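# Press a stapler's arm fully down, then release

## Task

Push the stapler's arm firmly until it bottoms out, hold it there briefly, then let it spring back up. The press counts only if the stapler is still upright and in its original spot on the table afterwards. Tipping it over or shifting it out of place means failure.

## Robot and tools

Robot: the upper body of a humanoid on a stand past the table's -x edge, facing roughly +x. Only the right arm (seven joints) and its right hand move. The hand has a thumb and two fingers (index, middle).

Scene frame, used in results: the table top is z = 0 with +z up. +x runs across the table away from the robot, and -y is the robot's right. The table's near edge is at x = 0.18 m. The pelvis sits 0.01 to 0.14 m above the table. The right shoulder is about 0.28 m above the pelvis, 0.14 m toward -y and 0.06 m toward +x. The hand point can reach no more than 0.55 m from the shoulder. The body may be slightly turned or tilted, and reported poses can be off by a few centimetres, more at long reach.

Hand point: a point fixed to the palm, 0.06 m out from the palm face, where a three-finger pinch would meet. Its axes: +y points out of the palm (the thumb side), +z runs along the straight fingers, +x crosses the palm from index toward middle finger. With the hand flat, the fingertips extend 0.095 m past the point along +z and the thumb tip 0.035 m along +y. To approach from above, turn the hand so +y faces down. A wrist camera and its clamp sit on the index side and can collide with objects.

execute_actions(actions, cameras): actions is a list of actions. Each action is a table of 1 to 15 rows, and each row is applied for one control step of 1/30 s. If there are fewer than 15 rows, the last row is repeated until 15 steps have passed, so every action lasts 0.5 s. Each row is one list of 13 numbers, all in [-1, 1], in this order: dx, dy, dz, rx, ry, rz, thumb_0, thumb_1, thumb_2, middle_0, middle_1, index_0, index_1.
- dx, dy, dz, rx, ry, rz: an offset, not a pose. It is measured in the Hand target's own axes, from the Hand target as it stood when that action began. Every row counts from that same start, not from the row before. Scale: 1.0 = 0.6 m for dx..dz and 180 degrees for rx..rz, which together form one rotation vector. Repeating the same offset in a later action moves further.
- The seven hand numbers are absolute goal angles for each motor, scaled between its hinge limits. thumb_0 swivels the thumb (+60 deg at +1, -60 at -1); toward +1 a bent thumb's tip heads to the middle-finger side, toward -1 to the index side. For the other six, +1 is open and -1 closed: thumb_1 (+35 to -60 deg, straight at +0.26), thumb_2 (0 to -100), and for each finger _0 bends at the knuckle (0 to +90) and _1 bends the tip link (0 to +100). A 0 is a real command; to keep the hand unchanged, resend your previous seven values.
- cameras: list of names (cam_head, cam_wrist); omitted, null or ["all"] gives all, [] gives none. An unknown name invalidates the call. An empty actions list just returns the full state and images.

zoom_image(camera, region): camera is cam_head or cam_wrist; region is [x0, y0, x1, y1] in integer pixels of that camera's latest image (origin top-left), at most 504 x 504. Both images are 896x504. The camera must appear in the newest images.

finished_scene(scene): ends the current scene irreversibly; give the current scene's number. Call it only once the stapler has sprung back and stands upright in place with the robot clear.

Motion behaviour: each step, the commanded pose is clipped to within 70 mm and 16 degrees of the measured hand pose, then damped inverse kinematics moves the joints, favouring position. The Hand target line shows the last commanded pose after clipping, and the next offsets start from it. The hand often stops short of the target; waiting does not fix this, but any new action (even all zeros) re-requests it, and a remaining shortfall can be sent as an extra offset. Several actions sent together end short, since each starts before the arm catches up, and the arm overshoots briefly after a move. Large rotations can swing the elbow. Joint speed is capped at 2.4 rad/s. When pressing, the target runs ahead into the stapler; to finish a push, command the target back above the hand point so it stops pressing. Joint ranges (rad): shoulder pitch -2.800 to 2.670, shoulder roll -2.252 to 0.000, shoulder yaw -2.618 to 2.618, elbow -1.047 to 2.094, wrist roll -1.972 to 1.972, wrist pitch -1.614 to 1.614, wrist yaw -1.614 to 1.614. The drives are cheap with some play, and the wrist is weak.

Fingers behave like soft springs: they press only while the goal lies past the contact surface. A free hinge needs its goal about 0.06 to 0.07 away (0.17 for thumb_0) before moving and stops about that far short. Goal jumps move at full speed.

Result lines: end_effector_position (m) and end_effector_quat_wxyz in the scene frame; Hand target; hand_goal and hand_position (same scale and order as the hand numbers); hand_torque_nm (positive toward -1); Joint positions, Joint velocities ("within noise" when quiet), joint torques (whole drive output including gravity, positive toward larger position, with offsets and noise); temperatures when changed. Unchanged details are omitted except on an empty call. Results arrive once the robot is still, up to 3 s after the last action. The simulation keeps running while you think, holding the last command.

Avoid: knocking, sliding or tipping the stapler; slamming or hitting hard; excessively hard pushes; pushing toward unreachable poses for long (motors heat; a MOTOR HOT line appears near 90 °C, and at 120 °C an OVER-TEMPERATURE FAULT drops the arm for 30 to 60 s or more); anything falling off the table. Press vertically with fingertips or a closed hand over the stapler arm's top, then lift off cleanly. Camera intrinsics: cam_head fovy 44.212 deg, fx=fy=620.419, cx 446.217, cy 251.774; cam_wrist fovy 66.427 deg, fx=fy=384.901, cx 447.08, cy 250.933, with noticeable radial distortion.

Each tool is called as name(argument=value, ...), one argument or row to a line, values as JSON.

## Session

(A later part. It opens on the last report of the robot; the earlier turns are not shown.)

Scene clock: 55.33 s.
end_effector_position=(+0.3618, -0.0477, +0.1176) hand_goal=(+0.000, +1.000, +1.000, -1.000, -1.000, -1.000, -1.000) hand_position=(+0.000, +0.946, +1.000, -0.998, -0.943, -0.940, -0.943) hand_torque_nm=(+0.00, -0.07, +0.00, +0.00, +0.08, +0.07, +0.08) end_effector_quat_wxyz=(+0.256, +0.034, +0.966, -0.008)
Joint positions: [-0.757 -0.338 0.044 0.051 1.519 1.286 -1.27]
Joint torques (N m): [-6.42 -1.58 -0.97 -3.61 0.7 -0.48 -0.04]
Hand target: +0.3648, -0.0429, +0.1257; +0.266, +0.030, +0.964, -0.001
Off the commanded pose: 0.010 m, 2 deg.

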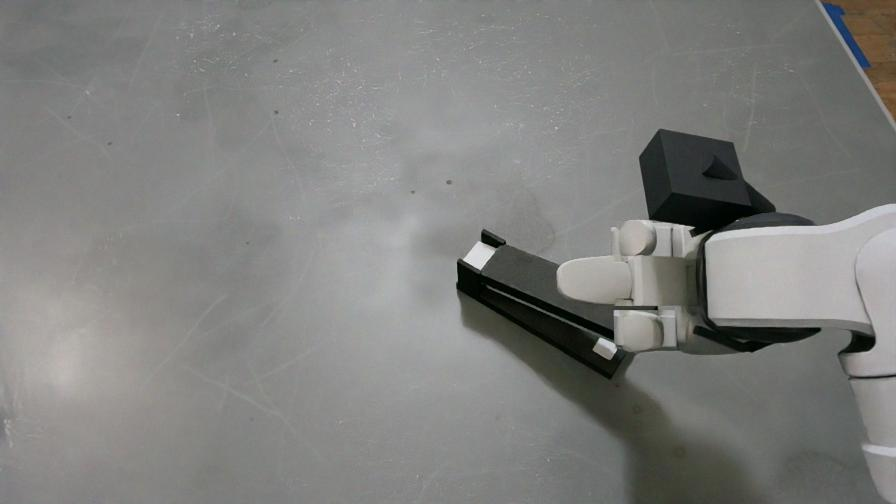

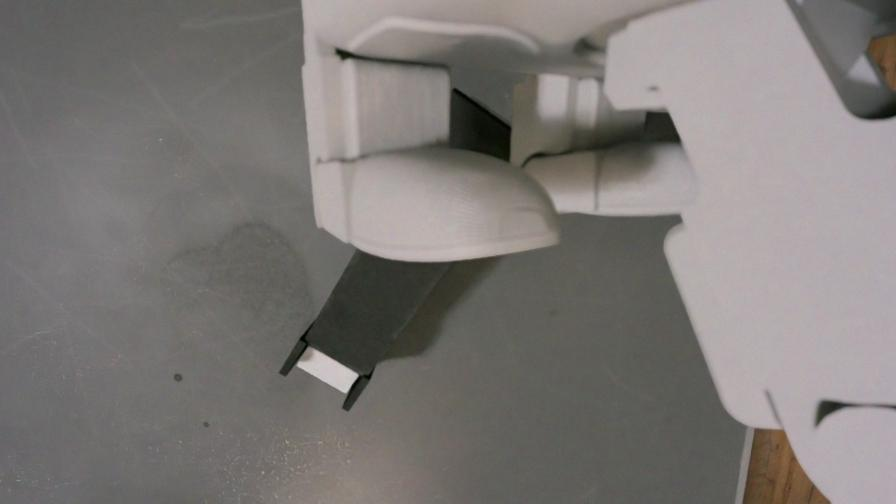

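execute_actions(
  actions=[
    [[0.013,0,0.015,0,0,0,0,1,1,-1,-1,-1,-1],[0.026,0,0.03,0,0,0,0,1,1,-1,-1,-1,-1],[0.04,0,0.044,0,0,0,0,1,1,-1,-1,-1,-1]],
    [[0.013,0,0.015,0,0,0,0,1,1,-1,-1,-1,-1],[0.026,0,0.03,0,0,0,0,1,1,-1,-1,-1,-1],[0.04,0,0.044,0,0,0,0,1,1,-1,-1,-1,-1]],
    [[0.013,0,0.015,0,0,0,0,1,1,-1,-1,-1,-1],[0.026,0,0.03,0,0,0,0,1,1,-1,-1,-1,-1],[0.04,0,0.044,0,0,0,0,1,1,-1,-1,-1,-1]],
  ],
)

zoom_image(
  camera="cam_head",
  region=[540, 280, 680, 400],
)

Scene clock: 59.27 s.
end_effector_position=(+0.3523, -0.0373, +0.0659) hand_goal=(+0.000, +1.000, +1.000, -1.000, -1.000, -1.000, -1.000) hand_position=(+0.000, +0.946, +1.000, -1.001, -0.943, -0.940, -0.943) hand_torque_nm=(+0.00, -0.07, +0.00, +0.00, +0.08, +0.07, +0.08) end_effector_quat_wxyz=(+0.299, +0.010, +0.954, +0.029)
Joint positions: [-0.608 -0.387 0.282 0.083 1.103 0.964 -0.725]
Joint torques (N m): [0.09 1.33 1.59 6.18 -2 -4.34 0.1]
Hand target: +0.3437, -0.0402, +0.0208; +0.266, +0.030, +0.964, -0.001
Off the commanded pose: 0.046 m, 6 deg.

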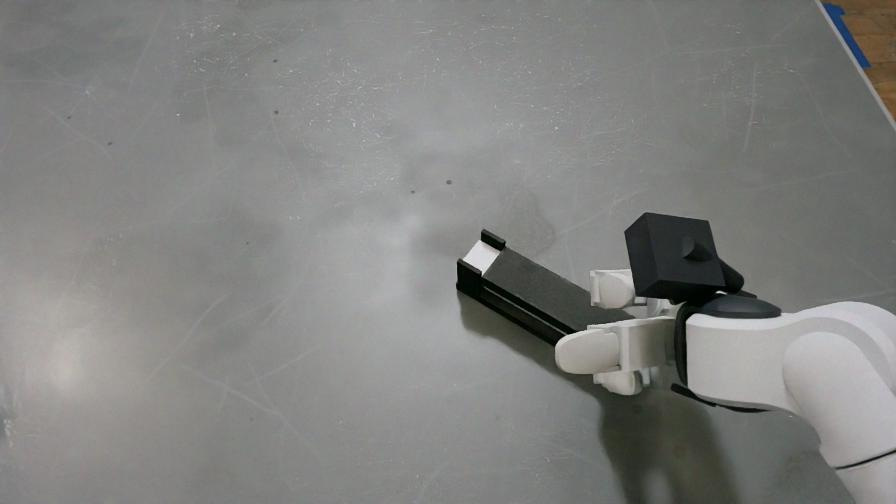

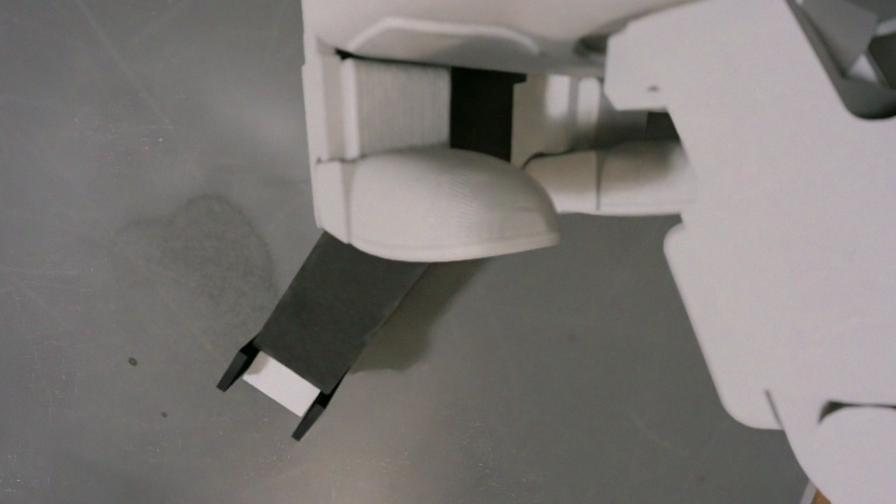

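Scaled by 3.600 from the camera's 896x504 image, which has a finer 1280x720 frame.

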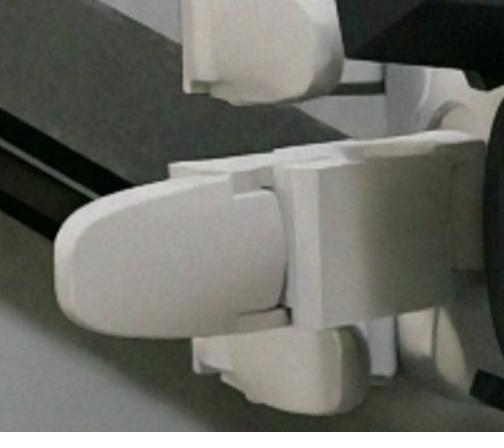

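execute_actions(
  actions=[
    [[-0.012,0,-0.02,0,0,0,0,1,1,-1,-1,-1,-1],[-0.024,0,-0.04,0,0,0,0,1,1,-1,-1,-1,-1],[-0.036,0,-0.06,0,0,0,0,1,1,-1,-1,-1,-1]],
    [[-0.012,0,-0.02,0,0,0,0,1,1,-1,-1,-1,-1],[-0.024,0,-0.04,0,0,0,0,1,1,-1,-1,-1,-1],[-0.036,0,-0.06,0,0,0,0,1,1,-1,-1,-1,-1]],
    [[-0.012,0,-0.02,0,0,0,0,1,1,-1,-1,-1,-1],[-0.03,0,-0.05,0,0,0,0,1,1,-1,-1,-1,-1]],
  ],
)

zoom_image(
  camera="cam_head",
  region=[440, 210, 700, 400],
)

Scene clock: 62.90 s.
end_effector_position=(+0.3430, -0.0455, +0.1378) hand_goal=(+0.000, +1.000, +1.000, -1.000, -1.000, -1.000, -1.000) hand_position=(+0.000, +0.946, +1.000, -1.001, -0.943, -0.940, -0.943) hand_torque_nm=(+0.00, -0.07, +0.00, +0.00, +0.08, +0.07, +0.08) end_effector_quat_wxyz=(+0.267, +0.031, +0.963, -0.006)
Joint positions: [-0.704 -0.354 0.041 -0.104 1.788 1.276 -1.538]
Joint torques (N m): [-5.45 -1.42 -0.68 -1.63 0.71 -0.58 -0.04]
Hand target: +0.3439, -0.0419, +0.1397; +0.266, +0.030, +0.964, -0.001
Off the commanded pose: 0.004 m, 1 deg.

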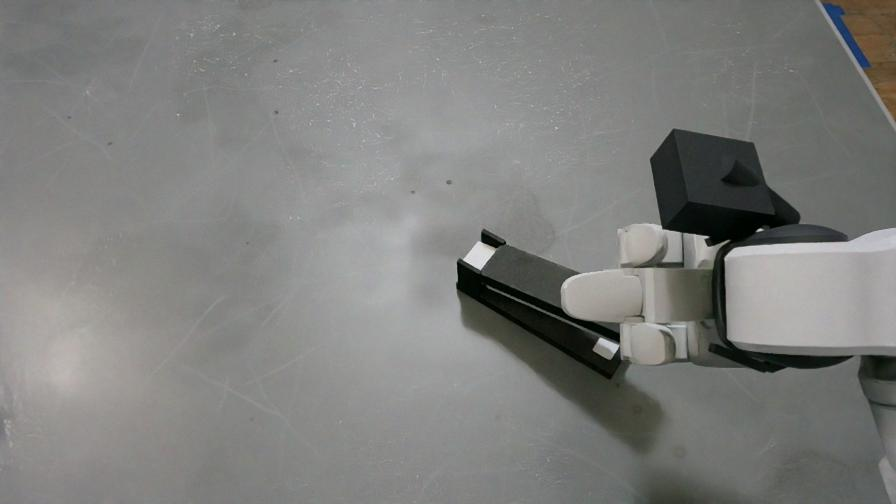

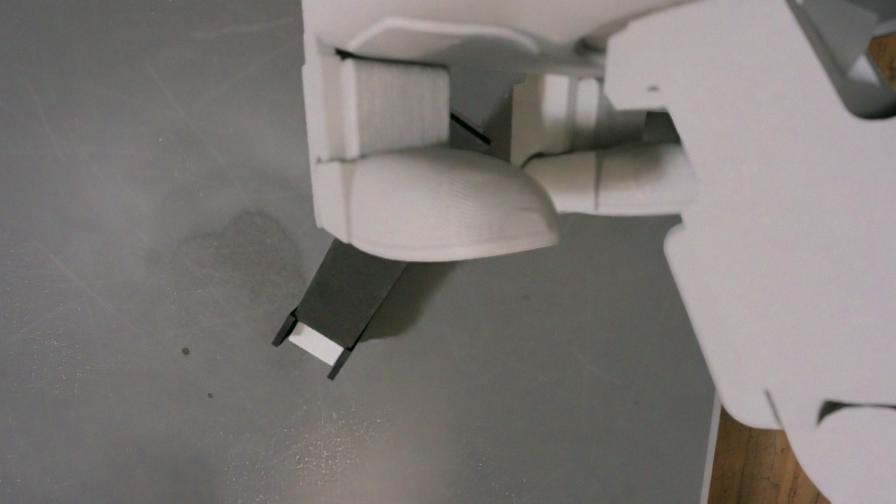

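Scaled by 1.938 from the camera's 896x504 image, which has a finer 1280x720 frame.

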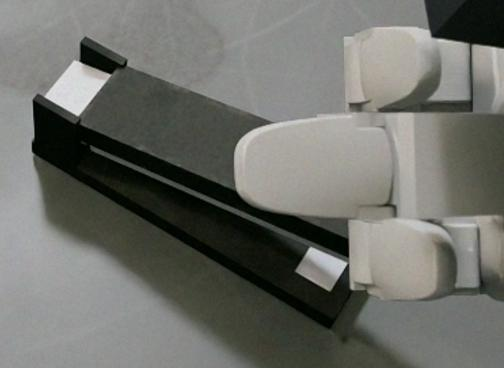

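execute_actions(
  actions=[
    [[-0.004,0,0.02,0,0,0,0,1,1,-1,-1,-1,-1],[-0.009,0,0.044,0,0,0,0,1,1,-1,-1,-1,-1]],
    [[0.012,-0.001,0.015,0,0,0,0,1,1,-1,-1,-1,-1],[0.024,-0.002,0.03,0,0,0,0,1,1,-1,-1,-1,-1],[0.036,-0.003,0.0467,0,0,0,0,1,1,-1,-1,-1,-1]],
    [[0.012,-0.001,0.015,0,0,0,0,1,1,-1,-1,-1,-1],[0.024,-0.002,0.03,0,0,0,0,1,1,-1,-1,-1,-1],[0.036,-0.003,0.0467,0,0,0,0,1,1,-1,-1,-1,-1]],
    [[0.012,-0.001,0.015,0,0,0,0,1,1,-1,-1,-1,-1],[0.024,-0.002,0.03,0,0,0,0,1,1,-1,-1,-1,-1],[0.036,-0.003,0.0467,0,0,0,0,1,1,-1,-1,-1,-1]],
  ],
)

zoom_image(
  camera="cam_head",
  region=[440, 210, 700, 400],
)

Scene clock: 68.13 s.
end_effector_position=(+0.3534, -0.0396, +0.0677) hand_goal=(+0.000, +1.000, +1.000, -1.000, -1.000, -1.000, -1.000) hand_position=(+0.000, +0.946, +1.000, -1.002, -0.943, -0.940, -0.943) hand_torque_nm=(+0.00, -0.07, +0.00, +0.00, +0.08, +0.07, +0.08) end_effector_quat_wxyz=(+0.297, +0.002, +0.954, +0.044)
Joint positions: [-0.623 -0.41 0.283 0.108 1.103 0.968 -0.662]
Joint torques (N m): [0.3 1.64 1.85 8.01 -2.63 -4.94 -0.5]
Hand target: +0.3493, -0.0458, +0.0143; +0.266, +0.030, +0.964, -0.001
Off the commanded pose: 0.054 m, 7 deg.

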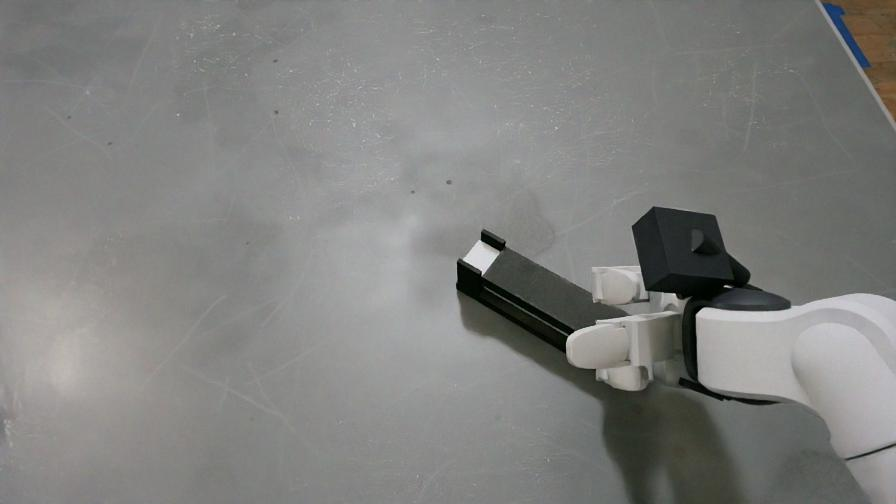

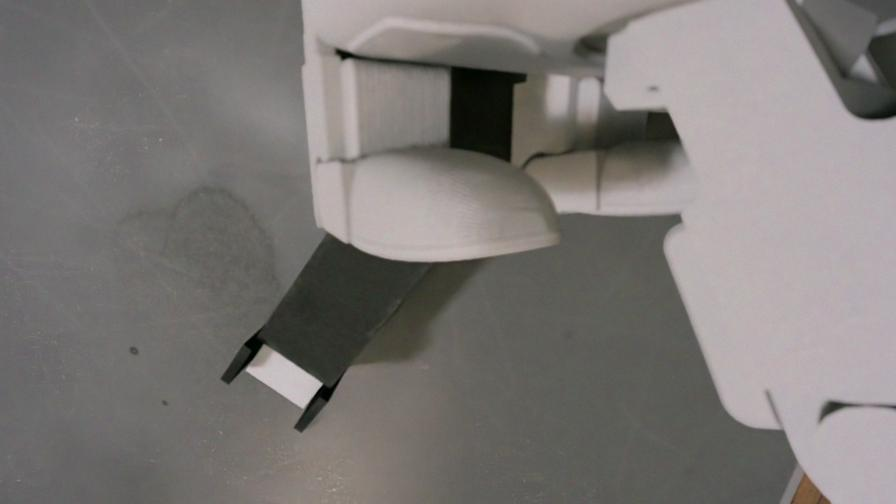

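Scaled by 1.938 from the camera's 896x504 image, which has a finer 1280x720 frame.

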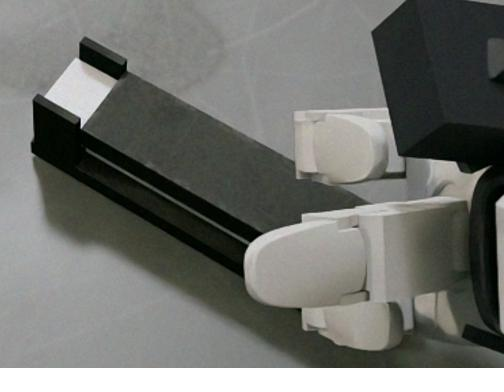

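execute_actions(
  actions=[
    [[-0.012,0,-0.02,0,0,0,0,1,1,-1,-1,-1,-1],[-0.024,0,-0.04,0,0,0,0,1,1,-1,-1,-1,-1],[-0.036,0,-0.06,0,0,0,0,1,1,-1,-1,-1,-1]],
    [[-0.012,0,-0.02,0,0,0,0,1,1,-1,-1,-1,-1],[-0.024,0,-0.04,0,0,0,0,1,1,-1,-1,-1,-1],[-0.036,0,-0.06,0,0,0,0,1,1,-1,-1,-1,-1]],
    [[-0.012,0,-0.02,0,0,0,0,1,1,-1,-1,-1,-1],[-0.04,0,-0.065,0,0,0,0,1,1,-1,-1,-1,-1]],
  ],
  cameras=["cam_head"],
)

Scene clock: 71.50 s.
end_effector_position=(+0.3487, -0.0532, +0.1407) hand_goal=(+0.000, +1.000, +1.000, -1.000, -1.000, -1.000, -1.000) hand_position=(+0.000, +0.946, +1.000, -1.002, -0.943, -0.940, -0.943) hand_torque_nm=(+0.00, -0.07, +0.00, +0.00, +0.08, +0.07, +0.08) end_effector_quat_wxyz=(+0.265, +0.032, +0.964, -0.008)
Joint positions: [-0.732 -0.384 0.026 -0.064 1.803 1.294 -1.524]
Joint torques (N m): [-5.82 -1.33 -0.65 -1.88 0.69 -0.67 -0.04]
Hand target: +0.3500, -0.0477, +0.1441; +0.266, +0.030, +0.964, -0.001
Off the commanded pose: 0.007 m, 1 deg.
Images, in order: cam_head.

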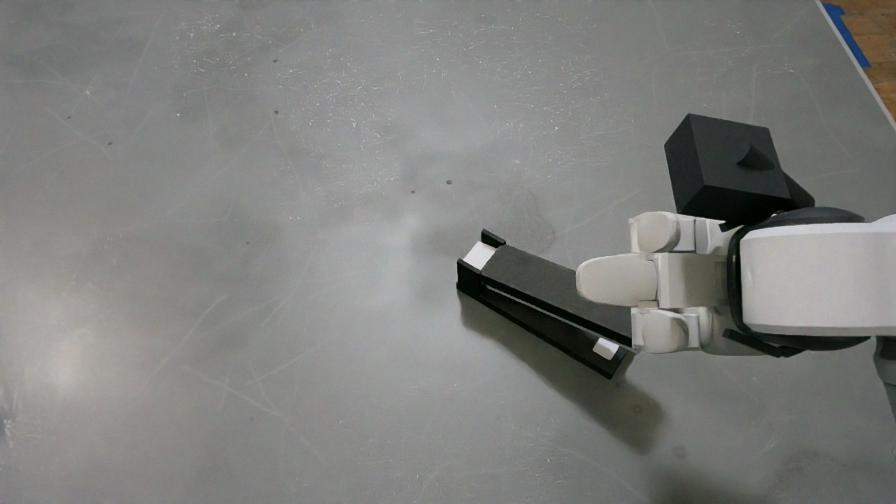

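finished_scene(
  scene=2,
)

The scene is finished: the task was done.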